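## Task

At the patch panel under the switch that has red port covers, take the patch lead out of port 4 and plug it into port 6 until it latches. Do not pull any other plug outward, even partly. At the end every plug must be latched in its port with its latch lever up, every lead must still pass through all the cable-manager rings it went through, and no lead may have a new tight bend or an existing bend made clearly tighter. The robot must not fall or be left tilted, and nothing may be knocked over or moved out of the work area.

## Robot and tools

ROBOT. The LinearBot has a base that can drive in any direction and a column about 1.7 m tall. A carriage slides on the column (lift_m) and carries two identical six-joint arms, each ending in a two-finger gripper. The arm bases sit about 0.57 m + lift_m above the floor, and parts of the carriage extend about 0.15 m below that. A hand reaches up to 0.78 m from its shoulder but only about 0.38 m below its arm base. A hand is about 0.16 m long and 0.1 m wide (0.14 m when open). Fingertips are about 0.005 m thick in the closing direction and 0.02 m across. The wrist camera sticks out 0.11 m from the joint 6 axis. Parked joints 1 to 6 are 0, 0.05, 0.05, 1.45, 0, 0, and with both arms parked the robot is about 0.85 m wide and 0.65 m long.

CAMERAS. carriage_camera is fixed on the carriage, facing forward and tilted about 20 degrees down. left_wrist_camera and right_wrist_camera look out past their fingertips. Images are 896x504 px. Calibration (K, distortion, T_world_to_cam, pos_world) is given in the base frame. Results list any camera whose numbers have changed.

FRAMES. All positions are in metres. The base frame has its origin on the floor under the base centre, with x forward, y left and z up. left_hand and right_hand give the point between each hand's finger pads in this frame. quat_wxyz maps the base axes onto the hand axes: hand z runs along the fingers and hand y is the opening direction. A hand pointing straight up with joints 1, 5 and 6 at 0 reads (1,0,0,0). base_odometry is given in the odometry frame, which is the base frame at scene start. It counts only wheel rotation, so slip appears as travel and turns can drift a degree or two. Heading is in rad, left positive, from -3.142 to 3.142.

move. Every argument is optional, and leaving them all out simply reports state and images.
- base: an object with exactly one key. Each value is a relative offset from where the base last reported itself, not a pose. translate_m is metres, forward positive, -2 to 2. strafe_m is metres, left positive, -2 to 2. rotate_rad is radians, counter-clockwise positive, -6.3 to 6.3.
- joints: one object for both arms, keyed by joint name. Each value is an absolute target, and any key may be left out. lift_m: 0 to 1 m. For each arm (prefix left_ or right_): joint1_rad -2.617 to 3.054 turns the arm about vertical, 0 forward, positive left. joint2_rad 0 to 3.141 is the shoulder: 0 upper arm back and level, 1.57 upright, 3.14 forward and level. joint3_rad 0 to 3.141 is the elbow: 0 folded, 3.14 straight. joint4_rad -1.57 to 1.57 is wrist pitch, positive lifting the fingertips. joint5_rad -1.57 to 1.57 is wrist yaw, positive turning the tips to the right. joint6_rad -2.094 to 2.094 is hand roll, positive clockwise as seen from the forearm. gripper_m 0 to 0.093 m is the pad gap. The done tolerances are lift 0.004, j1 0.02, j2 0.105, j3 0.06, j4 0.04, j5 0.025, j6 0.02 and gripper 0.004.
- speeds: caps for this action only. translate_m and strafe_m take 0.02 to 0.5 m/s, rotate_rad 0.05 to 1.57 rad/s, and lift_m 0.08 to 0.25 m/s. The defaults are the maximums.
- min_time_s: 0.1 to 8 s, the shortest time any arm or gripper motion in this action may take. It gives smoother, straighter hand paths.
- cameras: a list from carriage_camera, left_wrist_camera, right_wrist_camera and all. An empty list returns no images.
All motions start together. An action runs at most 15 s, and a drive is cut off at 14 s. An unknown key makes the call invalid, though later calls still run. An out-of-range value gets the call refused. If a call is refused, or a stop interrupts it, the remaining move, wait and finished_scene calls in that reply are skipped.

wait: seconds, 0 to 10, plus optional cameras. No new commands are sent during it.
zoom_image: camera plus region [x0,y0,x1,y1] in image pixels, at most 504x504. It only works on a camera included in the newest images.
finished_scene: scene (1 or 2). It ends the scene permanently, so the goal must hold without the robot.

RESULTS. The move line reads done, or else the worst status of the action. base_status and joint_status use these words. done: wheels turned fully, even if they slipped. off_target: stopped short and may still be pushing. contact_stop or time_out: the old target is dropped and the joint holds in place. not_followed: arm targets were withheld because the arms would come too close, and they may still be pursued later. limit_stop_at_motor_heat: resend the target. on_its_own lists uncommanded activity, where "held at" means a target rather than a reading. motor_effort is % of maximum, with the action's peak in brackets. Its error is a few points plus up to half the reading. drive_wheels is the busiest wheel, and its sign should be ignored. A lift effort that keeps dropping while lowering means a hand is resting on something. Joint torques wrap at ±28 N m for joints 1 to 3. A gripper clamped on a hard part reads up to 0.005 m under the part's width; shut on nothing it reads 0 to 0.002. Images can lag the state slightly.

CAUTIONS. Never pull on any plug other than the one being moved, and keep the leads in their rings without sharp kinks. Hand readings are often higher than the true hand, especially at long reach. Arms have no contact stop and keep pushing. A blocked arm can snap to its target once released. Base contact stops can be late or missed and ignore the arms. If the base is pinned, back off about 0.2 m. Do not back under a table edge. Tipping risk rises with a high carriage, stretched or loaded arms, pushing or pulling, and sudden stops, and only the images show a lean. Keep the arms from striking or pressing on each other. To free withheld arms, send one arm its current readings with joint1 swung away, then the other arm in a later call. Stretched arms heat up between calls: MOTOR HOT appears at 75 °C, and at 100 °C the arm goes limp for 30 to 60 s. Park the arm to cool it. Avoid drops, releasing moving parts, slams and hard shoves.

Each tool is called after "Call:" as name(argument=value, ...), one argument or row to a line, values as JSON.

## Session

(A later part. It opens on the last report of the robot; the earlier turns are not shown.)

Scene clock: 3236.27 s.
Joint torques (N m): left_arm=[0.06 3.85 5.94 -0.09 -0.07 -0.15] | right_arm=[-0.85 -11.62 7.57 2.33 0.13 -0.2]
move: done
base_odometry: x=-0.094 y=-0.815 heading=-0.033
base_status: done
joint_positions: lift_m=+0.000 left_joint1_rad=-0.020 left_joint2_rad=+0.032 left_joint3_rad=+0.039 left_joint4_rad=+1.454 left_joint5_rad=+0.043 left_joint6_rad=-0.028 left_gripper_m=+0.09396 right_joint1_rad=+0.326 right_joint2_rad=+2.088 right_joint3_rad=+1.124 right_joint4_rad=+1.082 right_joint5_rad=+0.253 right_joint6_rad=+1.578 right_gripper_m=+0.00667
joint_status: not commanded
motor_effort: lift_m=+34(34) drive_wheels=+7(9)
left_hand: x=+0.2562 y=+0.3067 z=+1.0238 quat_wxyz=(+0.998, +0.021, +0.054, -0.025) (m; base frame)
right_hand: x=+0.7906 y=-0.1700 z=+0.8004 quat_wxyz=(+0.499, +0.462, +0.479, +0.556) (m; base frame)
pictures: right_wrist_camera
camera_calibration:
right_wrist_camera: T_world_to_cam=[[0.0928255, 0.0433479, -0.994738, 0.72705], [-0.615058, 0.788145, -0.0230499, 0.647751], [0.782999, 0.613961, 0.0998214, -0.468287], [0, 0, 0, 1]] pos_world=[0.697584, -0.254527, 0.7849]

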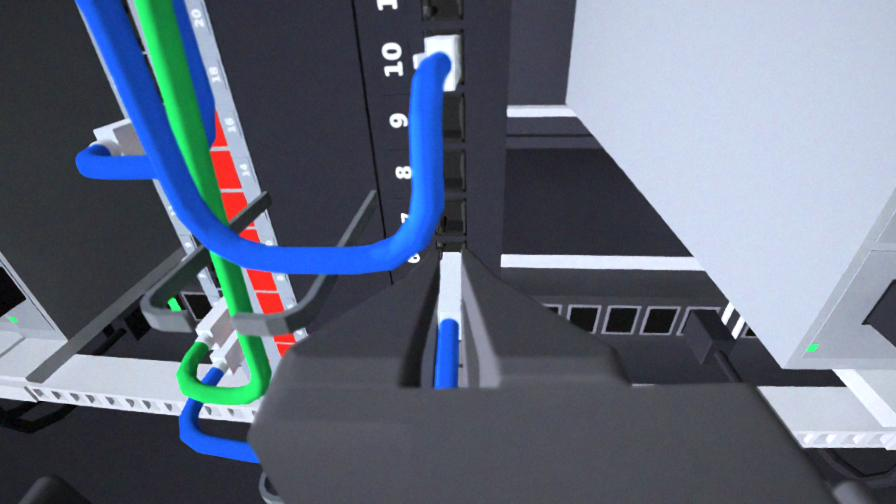

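Call:
move(
  base={"strafe_m": 0.002},
  speeds={"strafe_m": 0.02},
  cameras=[],
)

Call:
move(
  base={"translate_m": 0.006},
  speeds={"translate_m": 0.02},
  cameras=["right_wrist_camera"],
)

Call:
zoom_image(
  camera="right_wrist_camera",
  region=[420, 130, 480, 260],
)

Call:
zoom_image(
  camera="right_wrist_camera",
  region=[420, 0, 480, 140],
)

Scene clock: 3426.33 s.
Joint torques (N m): left_arm=[-0.03 3.89 5.93 -0.07 -0.08 -0.16] | right_arm=[-0.84 -11.7 7.51 2.32 0.17 -0.2]
move: done
base_odometry: x=-0.094 y=-0.813 heading=-0.034
base_status: done
joint_positions: lift_m=+0.000 left_joint1_rad=-0.020 left_joint2_rad=+0.032 left_joint3_rad=+0.039 left_joint4_rad=+1.454 left_joint5_rad=+0.043 left_joint6_rad=-0.028 left_gripper_m=+0.09396 right_joint1_rad=+0.326 right_joint2_rad=+2.088 right_joint3_rad=+1.125 right_joint4_rad=+1.081 right_joint5_rad=+0.252 right_joint6_rad=+1.578 right_gripper_m=+0.00667
joint_status: not commanded
motor_effort: lift_m=+34(34) drive_wheels=+7(12)
left_hand: x=+0.2562 y=+0.3067 z=+1.0238 quat_wxyz=(+0.998, +0.021, +0.054, -0.025) (m; base frame)
right_hand: x=+0.7908 y=-0.1699 z=+0.8005 quat_wxyz=(+0.498, +0.462, +0.479, +0.556) (m; base frame)
pictures: none
No camera images: "cameras" was empty.

Scene clock: 3427.07 s.
Joint torques (N m): left_arm=[0.08 3.88 5.89 -0.09 -0.07 -0.14] | right_arm=[-0.85 -11.54 7.15 2.25 0.14 -0.14]
move: done
base_odometry: x=-0.088 y=-0.813 heading=-0.033
base_status: done
joint_positions: lift_m=+0.000 left_joint1_rad=-0.020 left_joint2_rad=+0.032 left_joint3_rad=+0.039 left_joint4_rad=+1.454 left_joint5_rad=+0.043 left_joint6_rad=-0.028 left_gripper_m=+0.09396 right_joint1_rad=+0.326 right_joint2_rad=+2.088 right_joint3_rad=+1.126 right_joint4_rad=+1.080 right_joint5_rad=+0.252 right_joint6_rad=+1.578 right_gripper_m=+0.00667
joint_status: not commanded
motor_effort: lift_m=+34(34) drive_wheels=-5(14)
left_hand: x=+0.2562 y=+0.3067 z=+1.0238 quat_wxyz=(+0.998, +0.021, +0.054, -0.025) (m; base frame)
right_hand: x=+0.7909 y=-0.1699 z=+0.8005 quat_wxyz=(+0.498, +0.462, +0.479, +0.556) (m; base frame)
pictures: right_wrist_camera
camera_calibration:
right_wrist_camera: T_world_to_cam=[[0.0921045, 0.0430972, -0.994816, 0.727718], [-0.615373, 0.787905, -0.0228405, 0.647831], [0.782837, 0.614287, 0.0990905, -0.467825], [0, 0, 0, 1]] pos_world=[0.697862, -0.254413, 0.785099]

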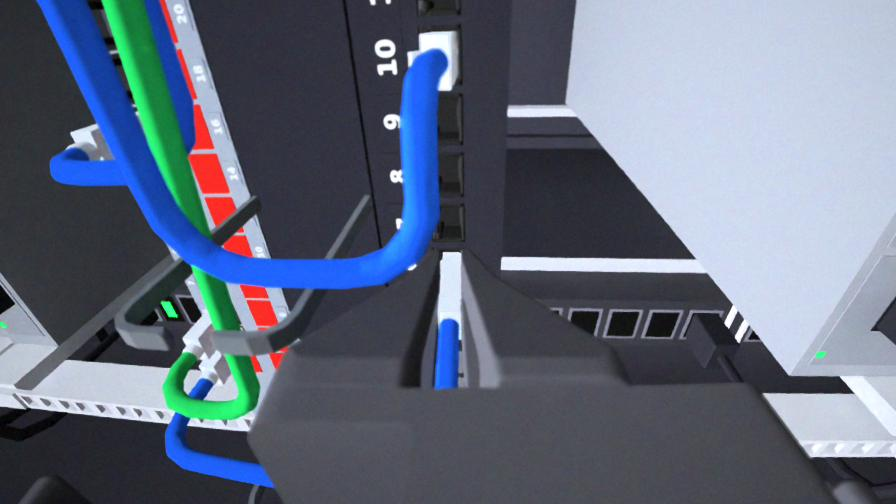

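Scaled by 3.877 from the camera's 896x504 image, which has a finer 1280x720 frame.

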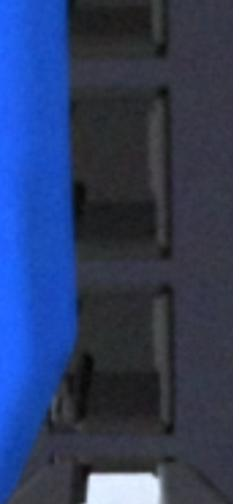

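Scaled by 3.600 from the camera's 896x504 image, which has a finer 1280x720 frame.

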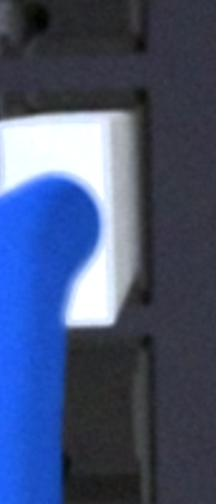

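Call:
move(
  base={"strafe_m": -0.0015},
  speeds={"strafe_m": 0.02},
  cameras=[],
)

Call:
move(
  base={"translate_m": 0.004},
  speeds={"translate_m": 0.02},
  cameras=["right_wrist_camera"],
)

Call:
zoom_image(
  camera="right_wrist_camera",
  region=[420, 130, 480, 260],
)

Call:
zoom_image(
  camera="right_wrist_camera",
  region=[420, 0, 480, 140],
)

Scene clock: 3451.23 s.
Joint torques (N m): left_arm=[0.03 3.89 5.89 -0.06 -0.08 -0.15] | right_arm=[-0.84 -11.45 7.25 2.34 0.15 -0.2]
move: done
base_odometry: x=-0.088 y=-0.814 heading=-0.033
base_status: done
joint_positions: lift_m=+0.000 left_joint1_rad=-0.020 left_joint2_rad=+0.032 left_joint3_rad=+0.039 left_joint4_rad=+1.454 left_joint5_rad=+0.043 left_joint6_rad=-0.028 left_gripper_m=+0.09396 right_joint1_rad=+0.326 right_joint2_rad=+2.088 right_joint3_rad=+1.127 right_joint4_rad=+1.078 right_joint5_rad=+0.253 right_joint6_rad=+1.578 right_gripper_m=+0.00667
joint_status: not commanded
motor_effort: lift_m=+34(34) drive_wheels=-4(9)
left_hand: x=+0.2562 y=+0.3066 z=+1.0238 quat_wxyz=(+0.998, +0.021, +0.054, -0.025) (m; base frame)
right_hand: x=+0.7911 y=-0.1700 z=+0.8004 quat_wxyz=(+0.498, +0.463, +0.479, +0.555) (m; base frame)
pictures: none
No camera images: "cameras" was empty.

Scene clock: 3451.83 s.
Joint torques (N m): left_arm=[0.24 3.89 5.97 -0.08 -0.09 -0.15] | right_arm=[-0.85 -11.84 7.16 2.35 0.11 -0.18]
move: done
base_odometry: x=-0.084 y=-0.814 heading=-0.031
base_status: done
joint_positions: lift_m=+0.000 left_joint1_rad=-0.020 left_joint2_rad=+0.032 left_joint3_rad=+0.039 left_joint4_rad=+1.455 left_joint5_rad=+0.043 left_joint6_rad=-0.028 left_gripper_m=+0.09396 right_joint1_rad=+0.326 right_joint2_rad=+2.088 right_joint3_rad=+1.127 right_joint4_rad=+1.078 right_joint5_rad=+0.255 right_joint6_rad=+1.578 right_gripper_m=+0.00667
joint_status: not commanded
motor_effort: lift_m=+34(34) drive_wheels=-6(9)
left_hand: x=+0.2560 y=+0.3066 z=+1.0238 quat_wxyz=(+0.998, +0.021, +0.054, -0.025) (m; base frame)
right_hand: x=+0.7911 y=-0.1703 z=+0.8003 quat_wxyz=(+0.499, +0.463, +0.479, +0.555) (m; base frame)
pictures: right_wrist_camera
camera_calibration:
right_wrist_camera: T_world_to_cam=[[0.0906803, 0.0426637, -0.994966, 0.728657], [-0.613316, 0.78953, -0.0220424, 0.646274], [0.784615, 0.612227, 0.0977612, -0.468401], [0, 0, 0, 1]] pos_world=[0.697809, -0.254572, 0.785026]

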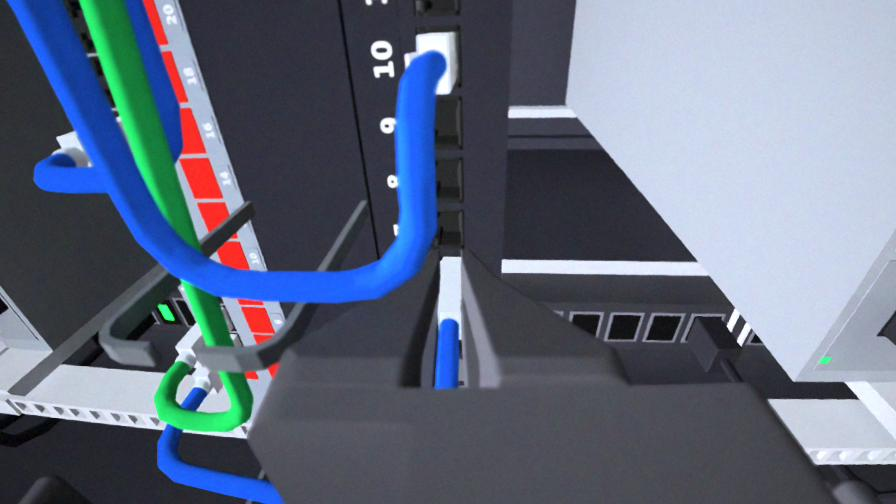

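Scaled by 3.877 from the camera's 896x504 image, which has a finer 1280x720 frame.

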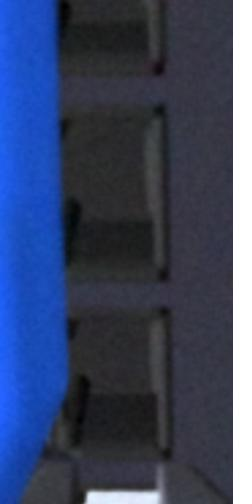

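Scaled by 3.600 from the camera's 896x504 image, which has a finer 1280x720 frame.

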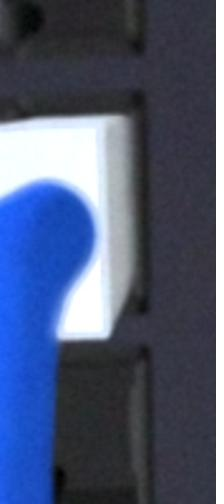

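Call:
move(
  base={"translate_m": 0.004},
  speeds={"translate_m": 0.02},
  cameras=["right_wrist_camera"],
)

Call:
zoom_image(
  camera="right_wrist_camera",
  region=[420, 190, 480, 320],
)

Scene clock: 3461.40 s.
Joint torques (N m): left_arm=[0.01 3.88 5.96 -0.1 -0.1 -0.15] | right_arm=[-0.75 -11.56 7.21 2.33 0.05 -0.26]
move: done
base_odometry: x=-0.081 y=-0.813 heading=-0.030
base_status: done
joint_positions: lift_m=+0.000 left_joint1_rad=-0.020 left_joint2_rad=+0.032 left_joint3_rad=+0.039 left_joint4_rad=+1.456 left_joint5_rad=+0.043 left_joint6_rad=-0.028 left_gripper_m=+0.09396 right_joint1_rad=+0.326 right_joint2_rad=+2.088 right_joint3_rad=+1.127 right_joint4_rad=+1.078 right_joint5_rad=+0.258 right_joint6_rad=+1.578 right_gripper_m=+0.00667
joint_status: not commanded
motor_effort: lift_m=+34(34) drive_wheels=-6(11)
left_hand: x=+0.2558 y=+0.3066 z=+1.0238 quat_wxyz=(+0.998, +0.021, +0.053, -0.025) (m; base frame)
right_hand: x=+0.7911 y=-0.1709 z=+0.8005 quat_wxyz=(+0.500, +0.464, +0.478, +0.554) (m; base frame)
pictures: right_wrist_camera
camera_calibration:
right_wrist_camera: T_world_to_cam=[[0.0914176, 0.0429745, -0.994885, 0.72825], [-0.610607, 0.79163, -0.0219123, 0.644872], [0.78664, 0.609487, 0.0986095, -0.470818], [0, 0, 0, 1]] pos_world=[0.697553, -0.254839, 0.785082]

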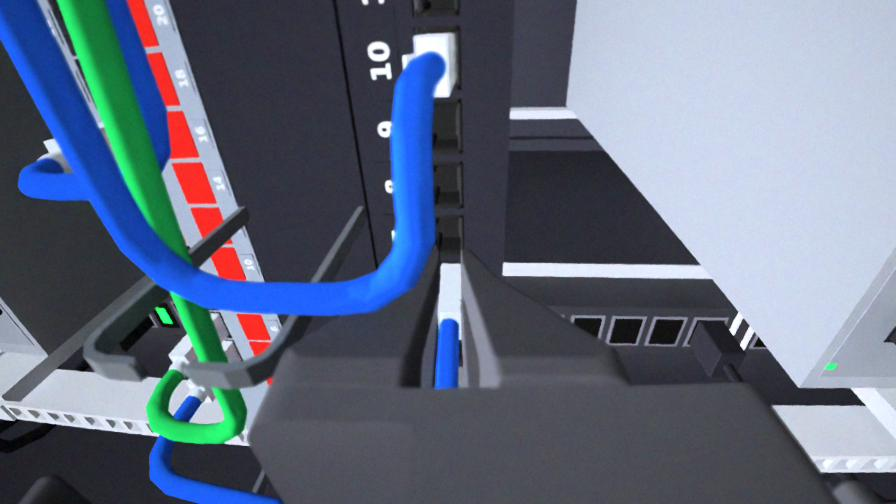

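Scaled by 3.877 from the camera's 896x504 image, which has a finer 1280x720 frame.

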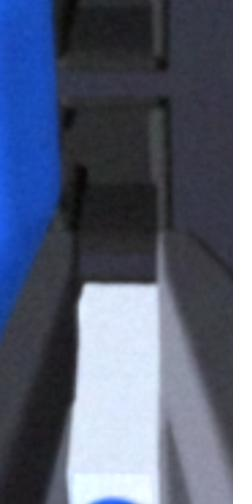

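Call:
move(
  base={"translate_m": 0.004},
  speeds={"translate_m": 0.02},
  cameras=["right_wrist_camera"],
)

Call:
zoom_image(
  camera="right_wrist_camera",
  region=[420, 190, 480, 320],
)

Scene clock: 3470.90 s.
Joint torques (N m): left_arm=[0.05 3.95 5.87 -0.12 -0.1 -0.15] | right_arm=[-1.24 -11.21 8.44 2.16 -0.08 -0.21]
move: done
base_odometry: x=-0.077 y=-0.813 heading=-0.030
base_status: done
joint_positions: lift_m=+0.000 left_joint1_rad=-0.020 left_joint2_rad=+0.032 left_joint3_rad=+0.039 left_joint4_rad=+1.457 left_joint5_rad=+0.043 left_joint6_rad=-0.028 left_gripper_m=+0.09396 right_joint1_rad=+0.330 right_joint2_rad=+2.085 right_joint3_rad=+1.112 right_joint4_rad=+1.098 right_joint5_rad=+0.270 right_joint6_rad=+1.578 right_gripper_m=+0.00667
joint_status: not commanded
motor_effort: lift_m=+34(34) drive_wheels=+7(12)
left_hand: x=+0.2556 y=+0.3066 z=+1.0239 quat_wxyz=(+0.998, +0.021, +0.053, -0.025) (m; base frame)
right_hand: x=+0.7880 y=-0.1717 z=+0.8003 quat_wxyz=(+0.503, +0.465, +0.473, +0.554) (m; base frame)
pictures: right_wrist_camera
camera_calibration:
right_wrist_camera: T_world_to_cam=[[0.0981358, 0.0458908, -0.994114, 0.722935], [-0.604171, 0.796526, -0.0228722, 0.640158], [0.790789, 0.60286, 0.105894, -0.478136], [0, 0, 0, 1]] pos_world=[0.693923, -0.25483, 0.783954]

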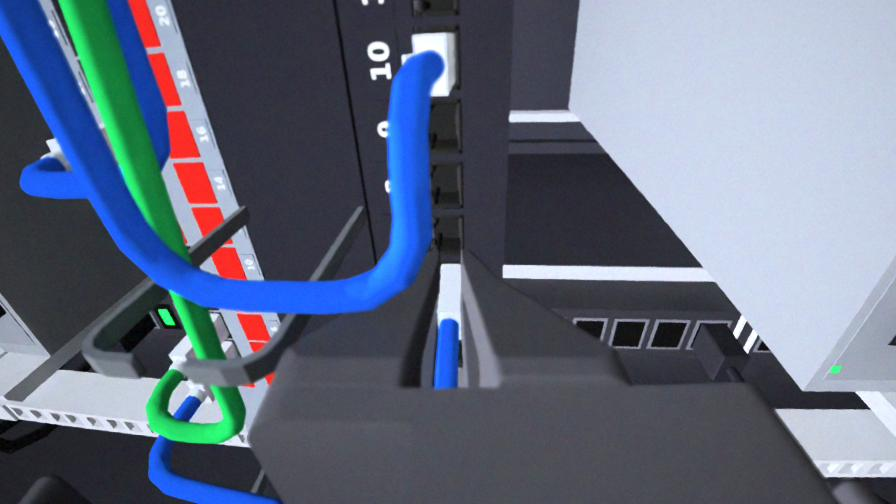

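Scaled by 3.877 from the camera's 896x504 image, which has a finer 1280x720 frame.

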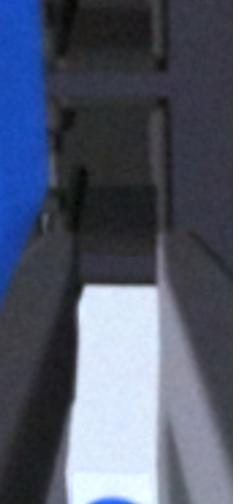

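Call:
move(
  base={"translate_m": -0.003},
  joints={"right_gripper_m": 0.002},
  speeds={"translate_m": 0.02},
  cameras=[],
)

Call:
move(
  joints={"right_gripper_m": 0.011},
  min_time_s=2.0,
  cameras=["right_wrist_camera"],
)

Call:
zoom_image(
  camera="right_wrist_camera",
  region=[400, 190, 500, 400],
)

Scene clock: 3498.47 s.
Joint torques (N m): left_arm=[0.01 3.99 5.94 -0.15 -0.08 -0.15] | right_arm=[-1.03 -11.45 7.45 2.39 -0.01 -0.26]
move: off_target
base_odometry: x=-0.080 y=-0.813 heading=-0.029
base_status: done
joint_positions: lift_m=+0.000 left_joint1_rad=-0.020 left_joint2_rad=+0.032 left_joint3_rad=+0.039 left_joint4_rad=+1.456 left_joint5_rad=+0.043 left_joint6_rad=-0.028 left_gripper_m=+0.09396 right_joint1_rad=+0.326 right_joint2_rad=+2.085 right_joint3_rad=+1.124 right_joint4_rad=+1.078 right_joint5_rad=+0.266 right_joint6_rad=+1.578 right_gripper_m=+0.00667
joint_status: right_gripper_m off_target (ended at +0.00667, target +0.00200)
motor_effort: lift_m=+34(34) drive_wheels=-3(7)
left_hand: x=+0.2557 y=+0.3066 z=+1.0239 quat_wxyz=(+0.998, +0.021, +0.053, -0.025) (m; base frame)
right_hand: x=+0.7905 y=-0.1722 z=+0.8005 quat_wxyz=(+0.501, +0.466, +0.476, +0.552) (m; base frame)
pictures: none
No camera images: "cameras" was empty.

Scene clock: 3500.77 s.
Joint torques (N m): left_arm=[0.03 3.9 5.93 -0.11 -0.09 -0.15] | right_arm=[-1.01 -11.32 7.41 2.26 -0.02 -0.22]
move: done
base_odometry: x=-0.080 y=-0.813 heading=-0.029
base_status: not commanded
joint_positions: lift_m=+0.000 left_joint1_rad=-0.020 left_joint2_rad=+0.032 left_joint3_rad=+0.039 left_joint4_rad=+1.456 left_joint5_rad=+0.043 left_joint6_rad=-0.028 left_gripper_m=+0.09396 right_joint1_rad=+0.326 right_joint2_rad=+2.085 right_joint3_rad=+1.124 right_joint4_rad=+1.082 right_joint5_rad=+0.266 right_joint6_rad=+1.578 right_gripper_m=+0.01091
joint_status: all done
motor_effort: lift_m=+34(34) drive_wheels=-2(4)
left_hand: x=+0.2557 y=+0.3066 z=+1.0239 quat_wxyz=(+0.998, +0.021, +0.053, -0.025) (m; base frame)
right_hand: x=+0.7904 y=-0.1722 z=+0.8014 quat_wxyz=(+0.502, +0.465, +0.475, +0.553) (m; base frame)
pictures: right_wrist_camera
camera_calibration:
right_wrist_camera: T_world_to_cam=[[0.0943176, 0.0441331, -0.994563, 0.726977], [-0.604839, 0.796043, -0.0220349, 0.64183], [0.790743, 0.603629, 0.101774, -0.476342], [0, 0, 0, 1]] pos_world=[0.696301, -0.255474, 0.785647]

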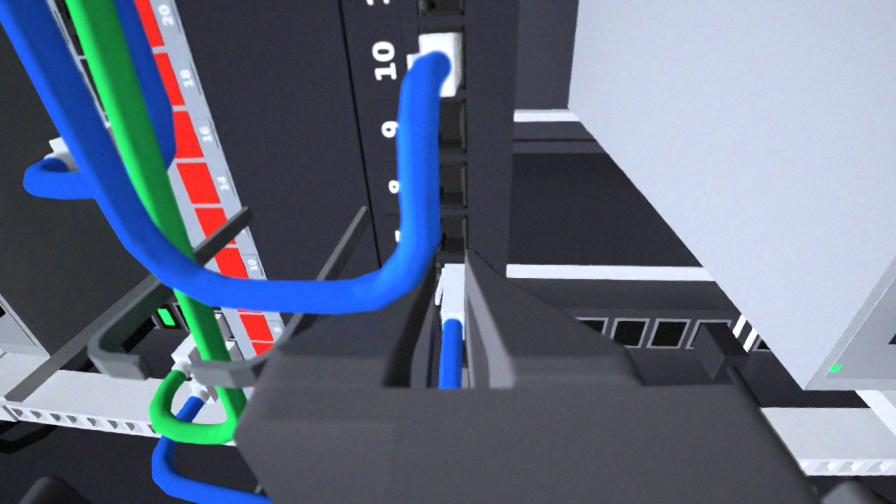

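Scaled by 2.400 from the camera's 896x504 image, which has a finer 1280x720 frame.

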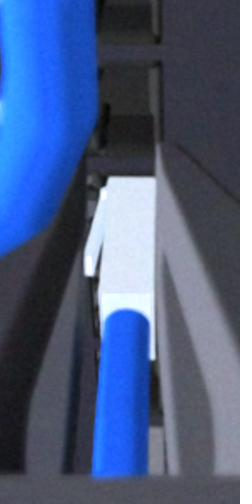

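Call:
move(
  joints={"right_gripper_m": 0.0135},
  min_time_s=1.5,
  cameras=[],
)

Call:
move(
  base={"translate_m": -0.007},
  speeds={"translate_m": 0.02},
  cameras=["right_wrist_camera"],
)

Call:
zoom_image(
  camera="right_wrist_camera",
  region=[400, 190, 500, 400],
)

Scene clock: 3521.63 s.
Joint torques (N m): left_arm=[0.01 3.88 5.91 -0.12 -0.1 -0.16] | right_arm=[-0.88 -11.29 7.51 2.23 -0.04 -0.21]
move: done
base_odometry: x=-0.080 y=-0.813 heading=-0.029
base_status: not commanded
joint_positions: lift_m=+0.000 left_joint1_rad=-0.020 left_joint2_rad=+0.032 left_joint3_rad=+0.039 left_joint4_rad=+1.456 left_joint5_rad=+0.043 left_joint6_rad=-0.028 left_gripper_m=+0.09396 right_joint1_rad=+0.326 right_joint2_rad=+2.085 right_joint3_rad=+1.124 right_joint4_rad=+1.086 right_joint5_rad=+0.266 right_joint6_rad=+1.578 right_gripper_m=+0.01338
joint_status: all done
motor_effort: lift_m=+34(34) drive_wheels=-2(4)
left_hand: x=+0.2557 y=+0.3066 z=+1.0239 quat_wxyz=(+0.998, +0.021, +0.053, -0.025) (m; base frame)
right_hand: x=+0.7903 y=-0.1722 z=+0.8025 quat_wxyz=(+0.503, +0.465, +0.473, +0.555) (m; base frame)
pictures: none
No camera images: "cameras" was empty.

Scene clock: 3522.43 s.
Joint torques (N m): left_arm=[-0.01 3.85 6 -0.12 -0.09 -0.16] | right_arm=[-0.94 -11.12 7.34 2.27 -0.05 -0.21]
move: done
base_odometry: x=-0.087 y=-0.813 heading=-0.030
base_status: done
joint_positions: lift_m=+0.000 left_joint1_rad=-0.020 left_joint2_rad=+0.032 left_joint3_rad=+0.039 left_joint4_rad=+1.456 left_joint5_rad=+0.043 left_joint6_rad=-0.028 left_gripper_m=+0.09396 right_joint1_rad=+0.326 right_joint2_rad=+2.085 right_joint3_rad=+1.124 right_joint4_rad=+1.084 right_joint5_rad=+0.266 right_joint6_rad=+1.578 right_gripper_m=+0.01340
joint_status: not commanded
motor_effort: lift_m=+34(34) drive_wheels=+8(9)
left_hand: x=+0.2557 y=+0.3066 z=+1.0239 quat_wxyz=(+0.998, +0.021, +0.053, -0.025) (m; base frame)
right_hand: x=+0.7905 y=-0.1727 z=+0.8021 quat_wxyz=(+0.503, +0.465, +0.474, +0.554) (m; base frame)
pictures: right_wrist_camera
camera_calibration:
right_wrist_camera: T_world_to_cam=[[0.0968692, 0.0449183, -0.994283, 0.725586], [-0.603873, 0.796753, -0.0228385, 0.642306], [0.791172, 0.602633, 0.104306, -0.478733], [0, 0, 0, 1]] pos_world=[0.696344, -0.25585, 0.786041]

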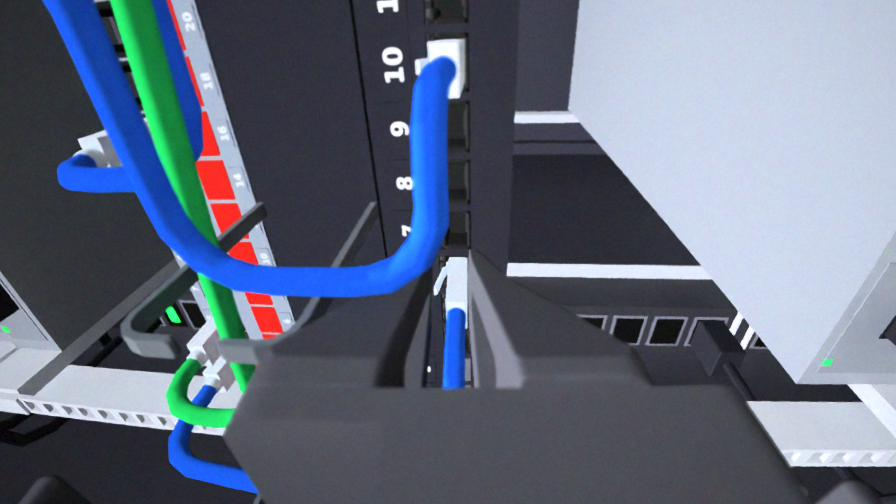

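Scaled by 2.400 from the camera's 896x504 image, which has a finer 1280x720 frame.

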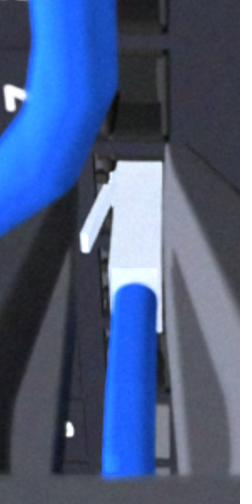

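Call:
move(
  joints={"right_gripper_m": 0.002},
  min_time_s=3.0,
  cameras=["right_wrist_camera"],
)

Call:
zoom_image(
  camera="right_wrist_camera",
  region=[400, 190, 500, 400],
)

Scene clock: 3542.30 s.
Joint torques (N m): left_arm=[0.01 3.89 5.91 -0.11 -0.07 -0.16] | right_arm=[-0.7 -11.34 7.53 2.39 -0.03 -0.22]
move: off_target
base_odometry: x=-0.087 y=-0.813 heading=-0.030
base_status: not commanded
joint_positions: lift_m=+0.000 left_joint1_rad=-0.020 left_joint2_rad=+0.032 left_joint3_rad=+0.039 left_joint4_rad=+1.456 left_joint5_rad=+0.043 left_joint6_rad=-0.028 left_gripper_m=+0.09396 right_joint1_rad=+0.326 right_joint2_rad=+2.085 right_joint3_rad=+1.124 right_joint4_rad=+1.076 right_joint5_rad=+0.266 right_joint6_rad=+1.578 right_gripper_m=+0.00626
joint_status: right_gripper_m off_target (ended at +0.00628, target +0.00200)
motor_effort: lift_m=+34(34) drive_wheels=+7(9)
left_hand: x=+0.2557 y=+0.3066 z=+1.0239 quat_wxyz=(+0.998, +0.021, +0.053, -0.025) (m; base frame)
right_hand: x=+0.7908 y=-0.1726 z=+0.8001 quat_wxyz=(+0.501, +0.467, +0.476, +0.551) (m; base frame)
pictures: right_wrist_camera
camera_calibration:
right_wrist_camera: T_world_to_cam=[[0.0889599, 0.0422473, -0.995139, 0.730051], [-0.604044, 0.796695, -0.0201756, 0.64033], [0.79197, 0.602903, 0.0963931, -0.473003], [0, 0, 0, 1]] pos_world=[0.696447, -0.255816, 0.785015]

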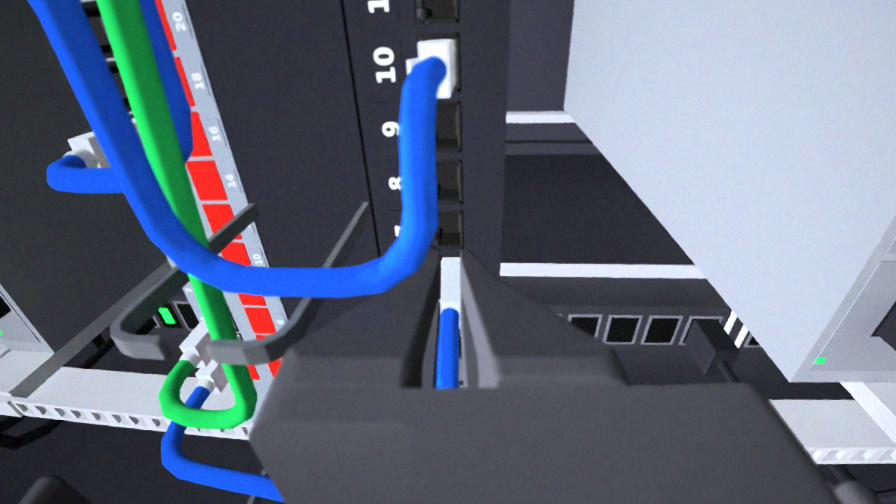

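Scaled by 2.400 from the camera's 896x504 image, which has a finer 1280x720 frame.

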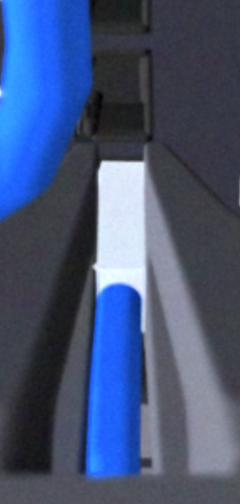

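Call:
move(
  base={"translate_m": 0.005},
  speeds={"translate_m": 0.02},
  cameras=["right_wrist_camera"],
)

Call:
zoom_image(
  camera="right_wrist_camera",
  region=[400, 190, 500, 400],
)

Scene clock: 3546.80 s.
Joint torques (N m): left_arm=[0.09 3.9 5.87 -0.12 -0.1 -0.16] | right_arm=[-1.09 -10.95 8.83 2.07 -0.11 -0.18]
move: done
base_odometry: x=-0.082 y=-0.813 heading=-0.030
base_status: done
joint_positions: lift_m=+0.000 left_joint1_rad=-0.020 left_joint2_rad=+0.032 left_joint3_rad=+0.039 left_joint4_rad=+1.456 left_joint5_rad=+0.043 left_joint6_rad=-0.028 left_gripper_m=+0.09396 right_joint1_rad=+0.328 right_joint2_rad=+2.083 right_joint3_rad=+1.106 right_joint4_rad=+1.101 right_joint5_rad=+0.273 right_joint6_rad=+1.578 right_gripper_m=+0.00626
joint_status: not commanded
motor_effort: lift_m=+34(34) drive_wheels=+5(12)
left_hand: x=+0.2557 y=+0.3066 z=+1.0239 quat_wxyz=(+0.998, +0.021, +0.053, -0.025) (m; base frame)
right_hand: x=+0.7872 y=-0.1733 z=+0.7997 quat_wxyz=(+0.504, +0.466, +0.472, +0.553) (m; base frame)
pictures: right_wrist_camera
camera_calibration:
right_wrist_camera: T_world_to_cam=[[0.0978615, 0.0456712, -0.994152, 0.722784], [-0.600851, 0.799046, -0.022438, 0.638448], [0.793348, 0.599532, 0.105637, -0.478776], [0, 0, 0, 1]] pos_world=[0.692716, -0.256118, 0.783459]

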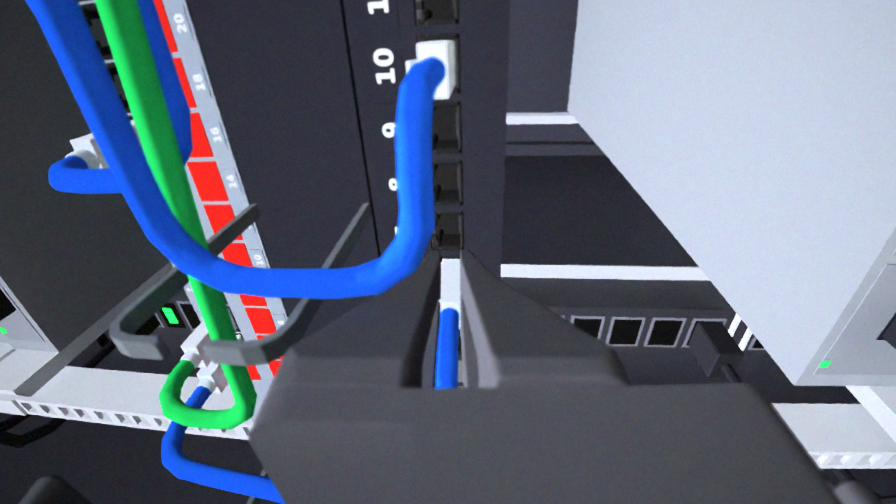

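Scaled by 2.400 from the camera's 896x504 image, which has a finer 1280x720 frame.

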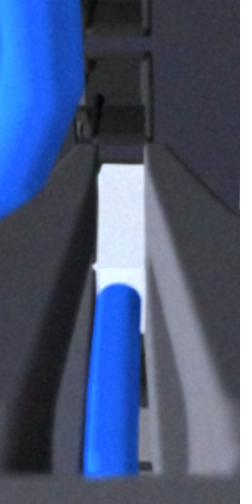

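Call:
zoom_image(
  camera="right_wrist_camera",
  region=[425, 225, 475, 315],
)

Scaled by 5.600 from the camera's 896x504 image, which has a finer 1280x720 frame.

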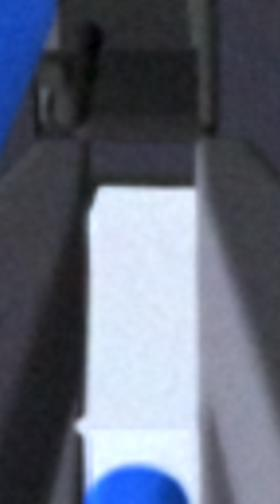

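Call:
move(
  base={"translate_m": 0.004},
  speeds={"translate_m": 0.02},
  cameras=["right_wrist_camera"],
)

Call:
zoom_image(
  camera="right_wrist_camera",
  region=[425, 225, 475, 315],
)

Scene clock: 3602.33 s.
Joint torques (N m): left_arm=[0.03 3.9 5.93 -0.14 -0.09 -0.15] | right_arm=[-1.32 -10.5 10.21 1.89 -0.23 -0.2]
move: done
base_odometry: x=-0.078 y=-0.813 heading=-0.029
base_status: done
joint_positions: lift_m=+0.000 left_joint1_rad=-0.020 left_joint2_rad=+0.032 left_joint3_rad=+0.039 left_joint4_rad=+1.456 left_joint5_rad=+0.043 left_joint6_rad=-0.028 left_gripper_m=+0.09396 right_joint1_rad=+0.333 right_joint2_rad=+2.076 right_joint3_rad=+1.090 right_joint4_rad=+1.114 right_joint5_rad=+0.285 right_joint6_rad=+1.578 right_gripper_m=+0.00626
joint_status: not commanded
motor_effort: lift_m=+34(34) drive_wheels=+9(14)
left_hand: x=+0.2557 y=+0.3066 z=+1.0239 quat_wxyz=(+0.998, +0.021, +0.053, -0.025) (m; base frame)
right_hand: x=+0.7837 y=-0.1741 z=+0.7998 quat_wxyz=(+0.506, +0.468, +0.469, +0.553) (m; base frame)
pictures: right_wrist_camera
camera_calibration:
right_wrist_camera: T_world_to_cam=[[0.101679, 0.0476826, -0.993674, 0.72019], [-0.594431, 0.803839, -0.022253, 0.632641], [0.797693, 0.592933, 0.110078, -0.483646], [0, 0, 0, 1]] pos_world=[0.688634, -0.256113, 0.782951]

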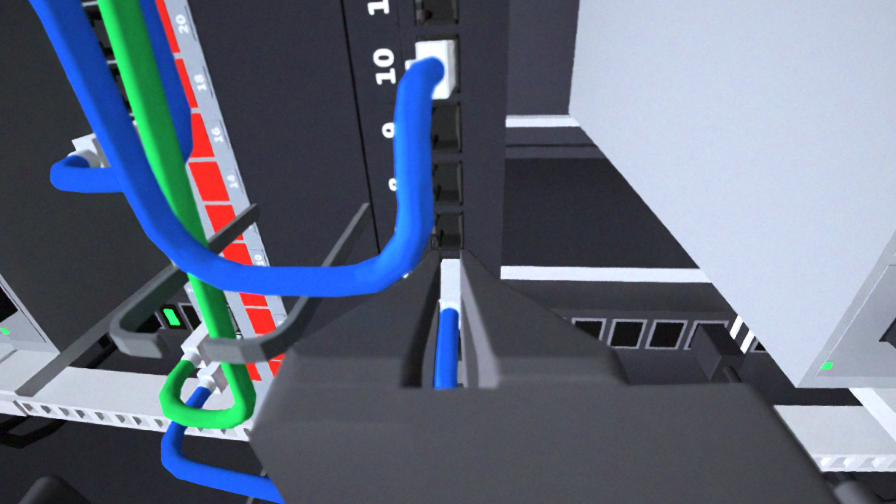

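Scaled by 5.600 from the camera's 896x504 image, which has a finer 1280x720 frame.

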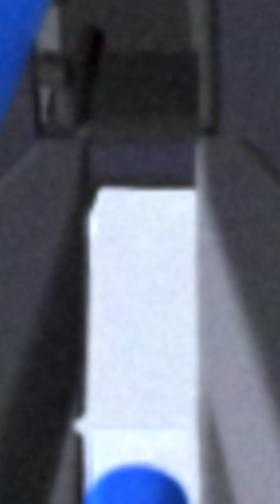

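Call:
move(
  base={"translate_m": -0.006},
  speeds={"translate_m": 0.02},
  cameras=[],
)

Call:
move(
  joints={"right_gripper_m": 0.0135},
  min_time_s=2.0,
  cameras=["right_wrist_camera"],
)

Call:
zoom_image(
  camera="right_wrist_camera",
  region=[395, 190, 505, 390],
)

Call:
zoom_image(
  camera="right_wrist_camera",
  region=[380, 0, 490, 200],
)

Scene clock: 3703.10 s.
Joint torques (N m): left_arm=[0.06 3.92 5.91 -0.08 -0.1 -0.16] | right_arm=[-0.91 -10.52 8.08 2.4 -0.17 -0.2]
move: done
base_odometry: x=-0.084 y=-0.813 heading=-0.030
base_status: done
joint_positions: lift_m=+0.000 left_joint1_rad=-0.020 left_joint2_rad=+0.032 left_joint3_rad=+0.039 left_joint4_rad=+1.456 left_joint5_rad=+0.043 left_joint6_rad=-0.028 left_gripper_m=+0.09396 right_joint1_rad=+0.326 right_joint2_rad=+2.076 right_joint3_rad=+1.115 right_joint4_rad=+1.071 right_joint5_rad=+0.271 right_joint6_rad=+1.578 right_gripper_m=+0.00625
joint_status: not commanded
motor_effort: lift_m=+34(34) drive_wheels=+3(5)
left_hand: x=+0.2558 y=+0.3066 z=+1.0238 quat_wxyz=(+0.998, +0.021, +0.053, -0.025) (m; base frame)
right_hand: x=+0.7889 y=-0.1737 z=+0.8002 quat_wxyz=(+0.502, +0.469, +0.477, +0.549) (m; base frame)
pictures: none
No camera images: "cameras" was empty.

Scene clock: 3705.40 s.
Joint torques (N m): left_arm=[0.01 3.93 5.91 -0.11 -0.08 -0.16] | right_arm=[-0.8 -10.61 7.68 2.46 -0.11 -0.23]
move: done
base_odometry: x=-0.084 y=-0.813 heading=-0.030
base_status: not commanded
joint_positions: lift_m=+0.000 left_joint1_rad=-0.020 left_joint2_rad=+0.032 left_joint3_rad=+0.039 left_joint4_rad=+1.456 left_joint5_rad=+0.043 left_joint6_rad=-0.028 left_gripper_m=+0.09396 right_joint1_rad=+0.326 right_joint2_rad=+2.076 right_joint3_rad=+1.121 right_joint4_rad=+1.071 right_joint5_rad=+0.271 right_joint6_rad=+1.578 right_gripper_m=+0.01342
joint_status: all done
motor_effort: lift_m=+34(34) drive_wheels=+5(6)
left_hand: x=+0.2558 y=+0.3066 z=+1.0238 quat_wxyz=(+0.998, +0.021, +0.053, -0.025) (m; base frame)
right_hand: x=+0.7897 y=-0.1734 z=+0.8028 quat_wxyz=(+0.503, +0.468, +0.475, +0.551) (m; base frame)
pictures: right_wrist_camera
camera_calibration:
right_wrist_camera: T_world_to_cam=[[0.0903932, 0.0428995, -0.994982, 0.731647], [-0.600697, 0.799224, -0.0201135, 0.638097], [0.79435, 0.599501, 0.098014, -0.475735], [0, 0, 0, 1]] pos_world=[0.695067, -0.256166, 0.787438]

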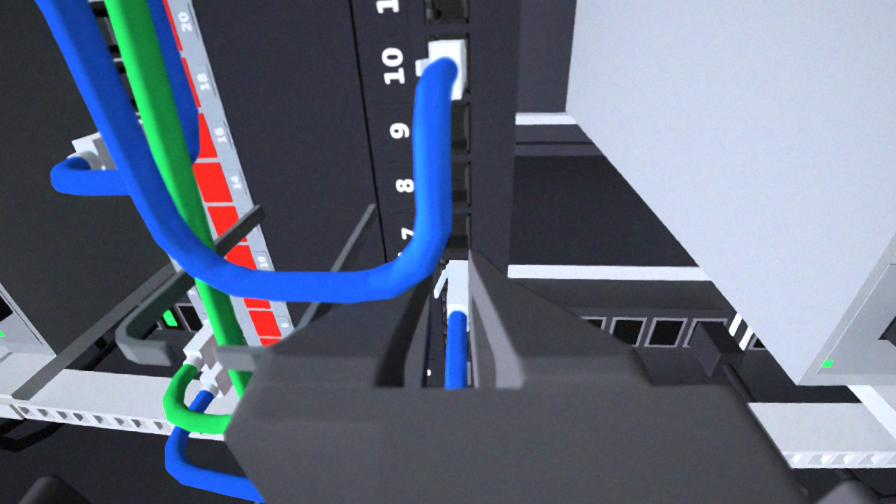

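Scaled by 2.520 from the camera's 896x504 image, which has a finer 1280x720 frame.

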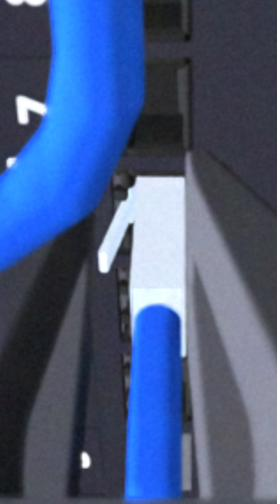

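Scaled by 2.520 from the camera's 896x504 image, which has a finer 1280x720 frame.

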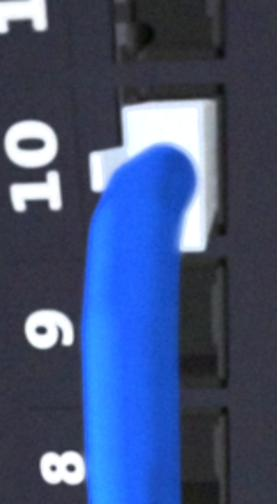

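Call:
move(
  base={"translate_m": -0.009},
  speeds={"translate_m": 0.02},
  cameras=["right_wrist_camera"],
)

Call:
zoom_image(
  camera="right_wrist_camera",
  region=[395, 190, 505, 390],
)

Scene clock: 3780.17 s.
Joint torques (N m): left_arm=[0.05 3.9 5.89 -0.11 -0.08 -0.17] | right_arm=[-0.91 -10.56 7.72 2.42 -0.05 -0.22]
move: done
base_odometry: x=-0.093 y=-0.813 heading=-0.031
base_status: done
joint_positions: lift_m=+0.000 left_joint1_rad=-0.020 left_joint2_rad=+0.032 left_joint3_rad=+0.039 left_joint4_rad=+1.456 left_joint5_rad=+0.043 left_joint6_rad=-0.028 left_gripper_m=+0.09396 right_joint1_rad=+0.326 right_joint2_rad=+2.076 right_joint3_rad=+1.122 right_joint4_rad=+1.071 right_joint5_rad=+0.271 right_joint6_rad=+1.578 right_gripper_m=+0.01342
joint_status: not commanded
motor_effort: lift_m=+34(34) drive_wheels=+7(10)
left_hand: x=+0.2559 y=+0.3066 z=+1.0238 quat_wxyz=(+0.998, +0.021, +0.054, -0.025) (m; base frame)
right_hand: x=+0.7899 y=-0.1733 z=+0.8032 quat_wxyz=(+0.503, +0.467, +0.475, +0.551) (m; base frame)
pictures: right_wrist_camera
camera_calibration:
right_wrist_camera: T_world_to_cam=[[0.09111, 0.0431354, -0.994906, 0.731441], [-0.600985, 0.799, -0.0203944, 0.638517], [0.79405, 0.599782, 0.0987207, -0.476251], [0, 0, 0, 1]] pos_world=[0.695265, -0.25608, 0.787753]

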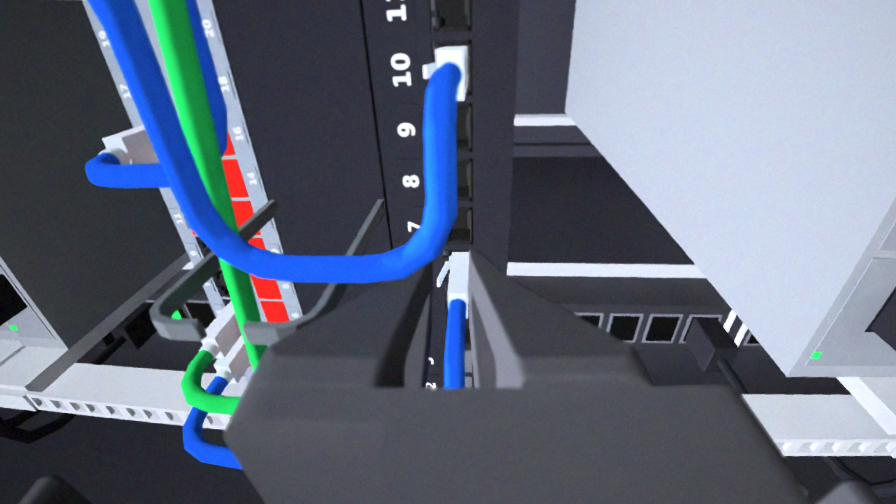

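Scaled by 2.520 from the camera's 896x504 image, which has a finer 1280x720 frame.

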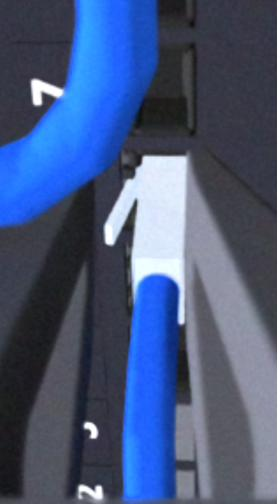

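Call:
move(
  cameras=["right_wrist_camera"],
)

Call:
zoom_image(
  camera="right_wrist_camera",
  region=[395, 190, 505, 390],
)

Scene clock: 3796.70 s.
Joint torques (N m): left_arm=[0.08 3.9 5.89 -0.1 -0.09 -0.16] | right_arm=[-0.87 -10.47 7.57 2.43 -0.14 -0.17]
base_odometry: x=-0.093 y=-0.813 heading=-0.031
base_status: done
joint_positions: lift_m=+0.000 left_joint1_rad=-0.020 left_joint2_rad=+0.032 left_joint3_rad=+0.039 left_joint4_rad=+1.456 left_joint5_rad=+0.043 left_joint6_rad=-0.028 left_gripper_m=+0.09396 right_joint1_rad=+0.326 right_joint2_rad=+2.076 right_joint3_rad=+1.122 right_joint4_rad=+1.071 right_joint5_rad=+0.271 right_joint6_rad=+1.578 right_gripper_m=+0.01342
joint_status: not commanded
motor_effort: lift_m=+34(34) drive_wheels=+7(10)
left_hand: x=+0.2559 y=+0.3066 z=+1.0238 quat_wxyz=(+0.998, +0.021, +0.054, -0.025) (m; base frame)
right_hand: x=+0.7899 y=-0.1733 z=+0.8032 quat_wxyz=(+0.503, +0.467, +0.475, +0.551) (m; base frame)
pictures: right_wrist_camera
camera_calibration:
right_wrist_camera: T_world_to_cam=[[0.09111, 0.0431354, -0.994906, 0.731441], [-0.600985, 0.799, -0.0203944, 0.638517], [0.79405, 0.599782, 0.0987207, -0.476251], [0, 0, 0, 1]] pos_world=[0.695265, -0.25608, 0.787753]

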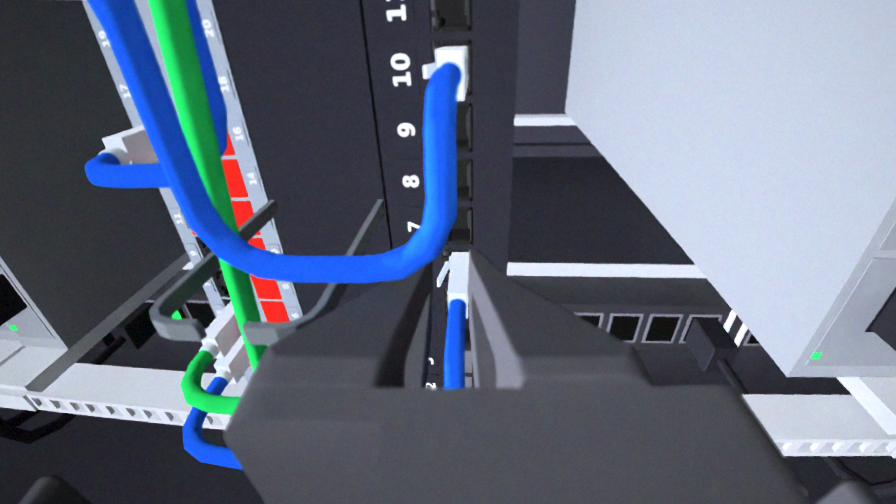

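Scaled by 2.520 from the camera's 896x504 image, which has a finer 1280x720 frame.

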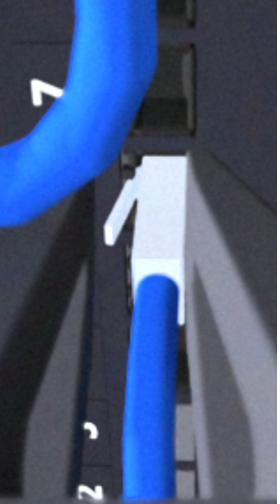

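Call:
zoom_image(
  camera="right_wrist_camera",
  region=[425, 0, 485, 140],
)

Call:
zoom_image(
  camera="right_wrist_camera",
  region=[425, 130, 485, 270],
)

Scaled by 3.600 from the camera's 896x504 image, which has a finer 1280x720 frame.

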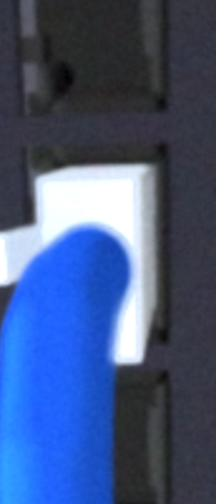

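Scaled by 3.600 from the camera's 896x504 image, which has a finer 1280x720 frame.

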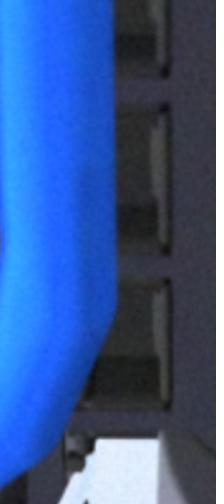

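Call:
move(
  joints={"right_gripper_m": 0.002},
  min_time_s=2.0,
  cameras=[],
)

Call:
move(
  base={"translate_m": 0.006},
  speeds={"translate_m": 0.02},
  cameras=["right_wrist_camera"],
)

Call:
zoom_image(
  camera="right_wrist_camera",
  region=[395, 190, 505, 390],
)

Scene clock: 3834.37 s.
Joint torques (N m): left_arm=[0.03 3.9 5.93 -0.09 -0.09 -0.16] | right_arm=[-0.76 -10.54 7.66 2.55 -0.09 -0.18]
move: done
base_odometry: x=-0.093 y=-0.813 heading=-0.031
base_status: not commanded
joint_positions: lift_m=+0.000 left_joint1_rad=-0.020 left_joint2_rad=+0.032 left_joint3_rad=+0.039 left_joint4_rad=+1.456 left_joint5_rad=+0.043 left_joint6_rad=-0.028 left_gripper_m=+0.09396 right_joint1_rad=+0.326 right_joint2_rad=+2.076 right_joint3_rad=+1.122 right_joint4_rad=+1.059 right_joint5_rad=+0.271 right_joint6_rad=+1.578 right_gripper_m=+0.00553
joint_status: all done
motor_effort: lift_m=+34(34) drive_wheels=+7(9)
left_hand: x=+0.2559 y=+0.3066 z=+1.0238 quat_wxyz=(+0.998, +0.021, +0.054, -0.025) (m; base frame)
right_hand: x=+0.7901 y=-0.1732 z=+0.8004 quat_wxyz=(+0.501, +0.469, +0.478, +0.548) (m; base frame)
pictures: none
No camera images: "cameras" was empty.

Scene clock: 3835.07 s.
Joint torques (N m): left_arm=[0.1 3.93 5.93 -0.11 -0.09 -0.16] | right_arm=[-1.07 -10.44 9.8 2.05 -0.22 -0.17]
move: done
base_odometry: x=-0.087 y=-0.813 heading=-0.030
base_status: done
joint_positions: lift_m=+0.000 left_joint1_rad=-0.020 left_joint2_rad=+0.032 left_joint3_rad=+0.039 left_joint4_rad=+1.456 left_joint5_rad=+0.043 left_joint6_rad=-0.028 left_gripper_m=+0.09396 right_joint1_rad=+0.329 right_joint2_rad=+2.076 right_joint3_rad=+1.097 right_joint4_rad=+1.100 right_joint5_rad=+0.284 right_joint6_rad=+1.579 right_gripper_m=+0.00553
joint_status: not commanded
motor_effort: lift_m=+34(34) drive_wheels=+5(12)
left_hand: x=+0.2559 y=+0.3066 z=+1.0238 quat_wxyz=(+0.998, +0.021, +0.054, -0.025) (m; base frame)
right_hand: x=+0.7854 y=-0.1752 z=+0.7993 quat_wxyz=(+0.505, +0.470, +0.470, +0.550) (m; base frame)
pictures: right_wrist_camera
camera_calibration:
right_wrist_camera: T_world_to_cam=[[0.0949291, 0.0465484, -0.994395, 0.725312], [-0.592873, 0.805074, -0.0189121, 0.630879], [0.799681, 0.591346, 0.104022, -0.481318], [0, 0, 0, 1]] pos_world=[0.690079, -0.257041, 0.783246]

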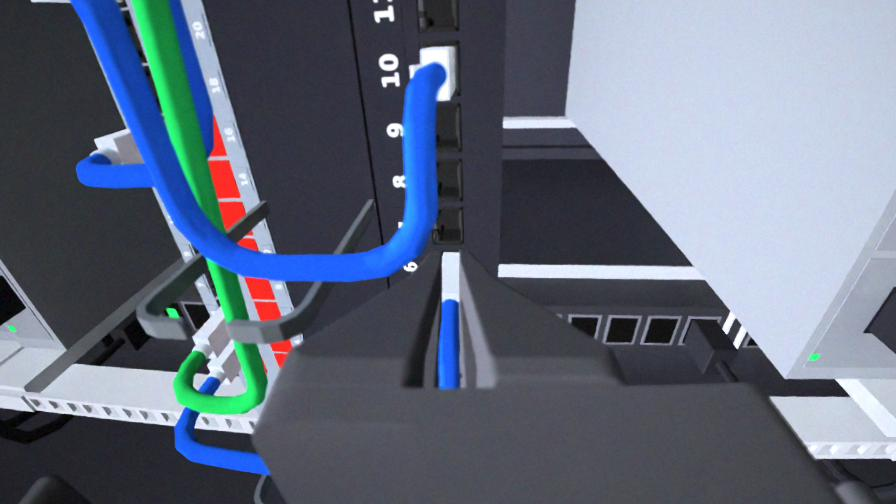

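Scaled by 2.520 from the camera's 896x504 image, which has a finer 1280x720 frame.

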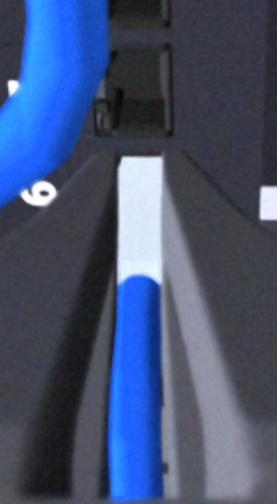

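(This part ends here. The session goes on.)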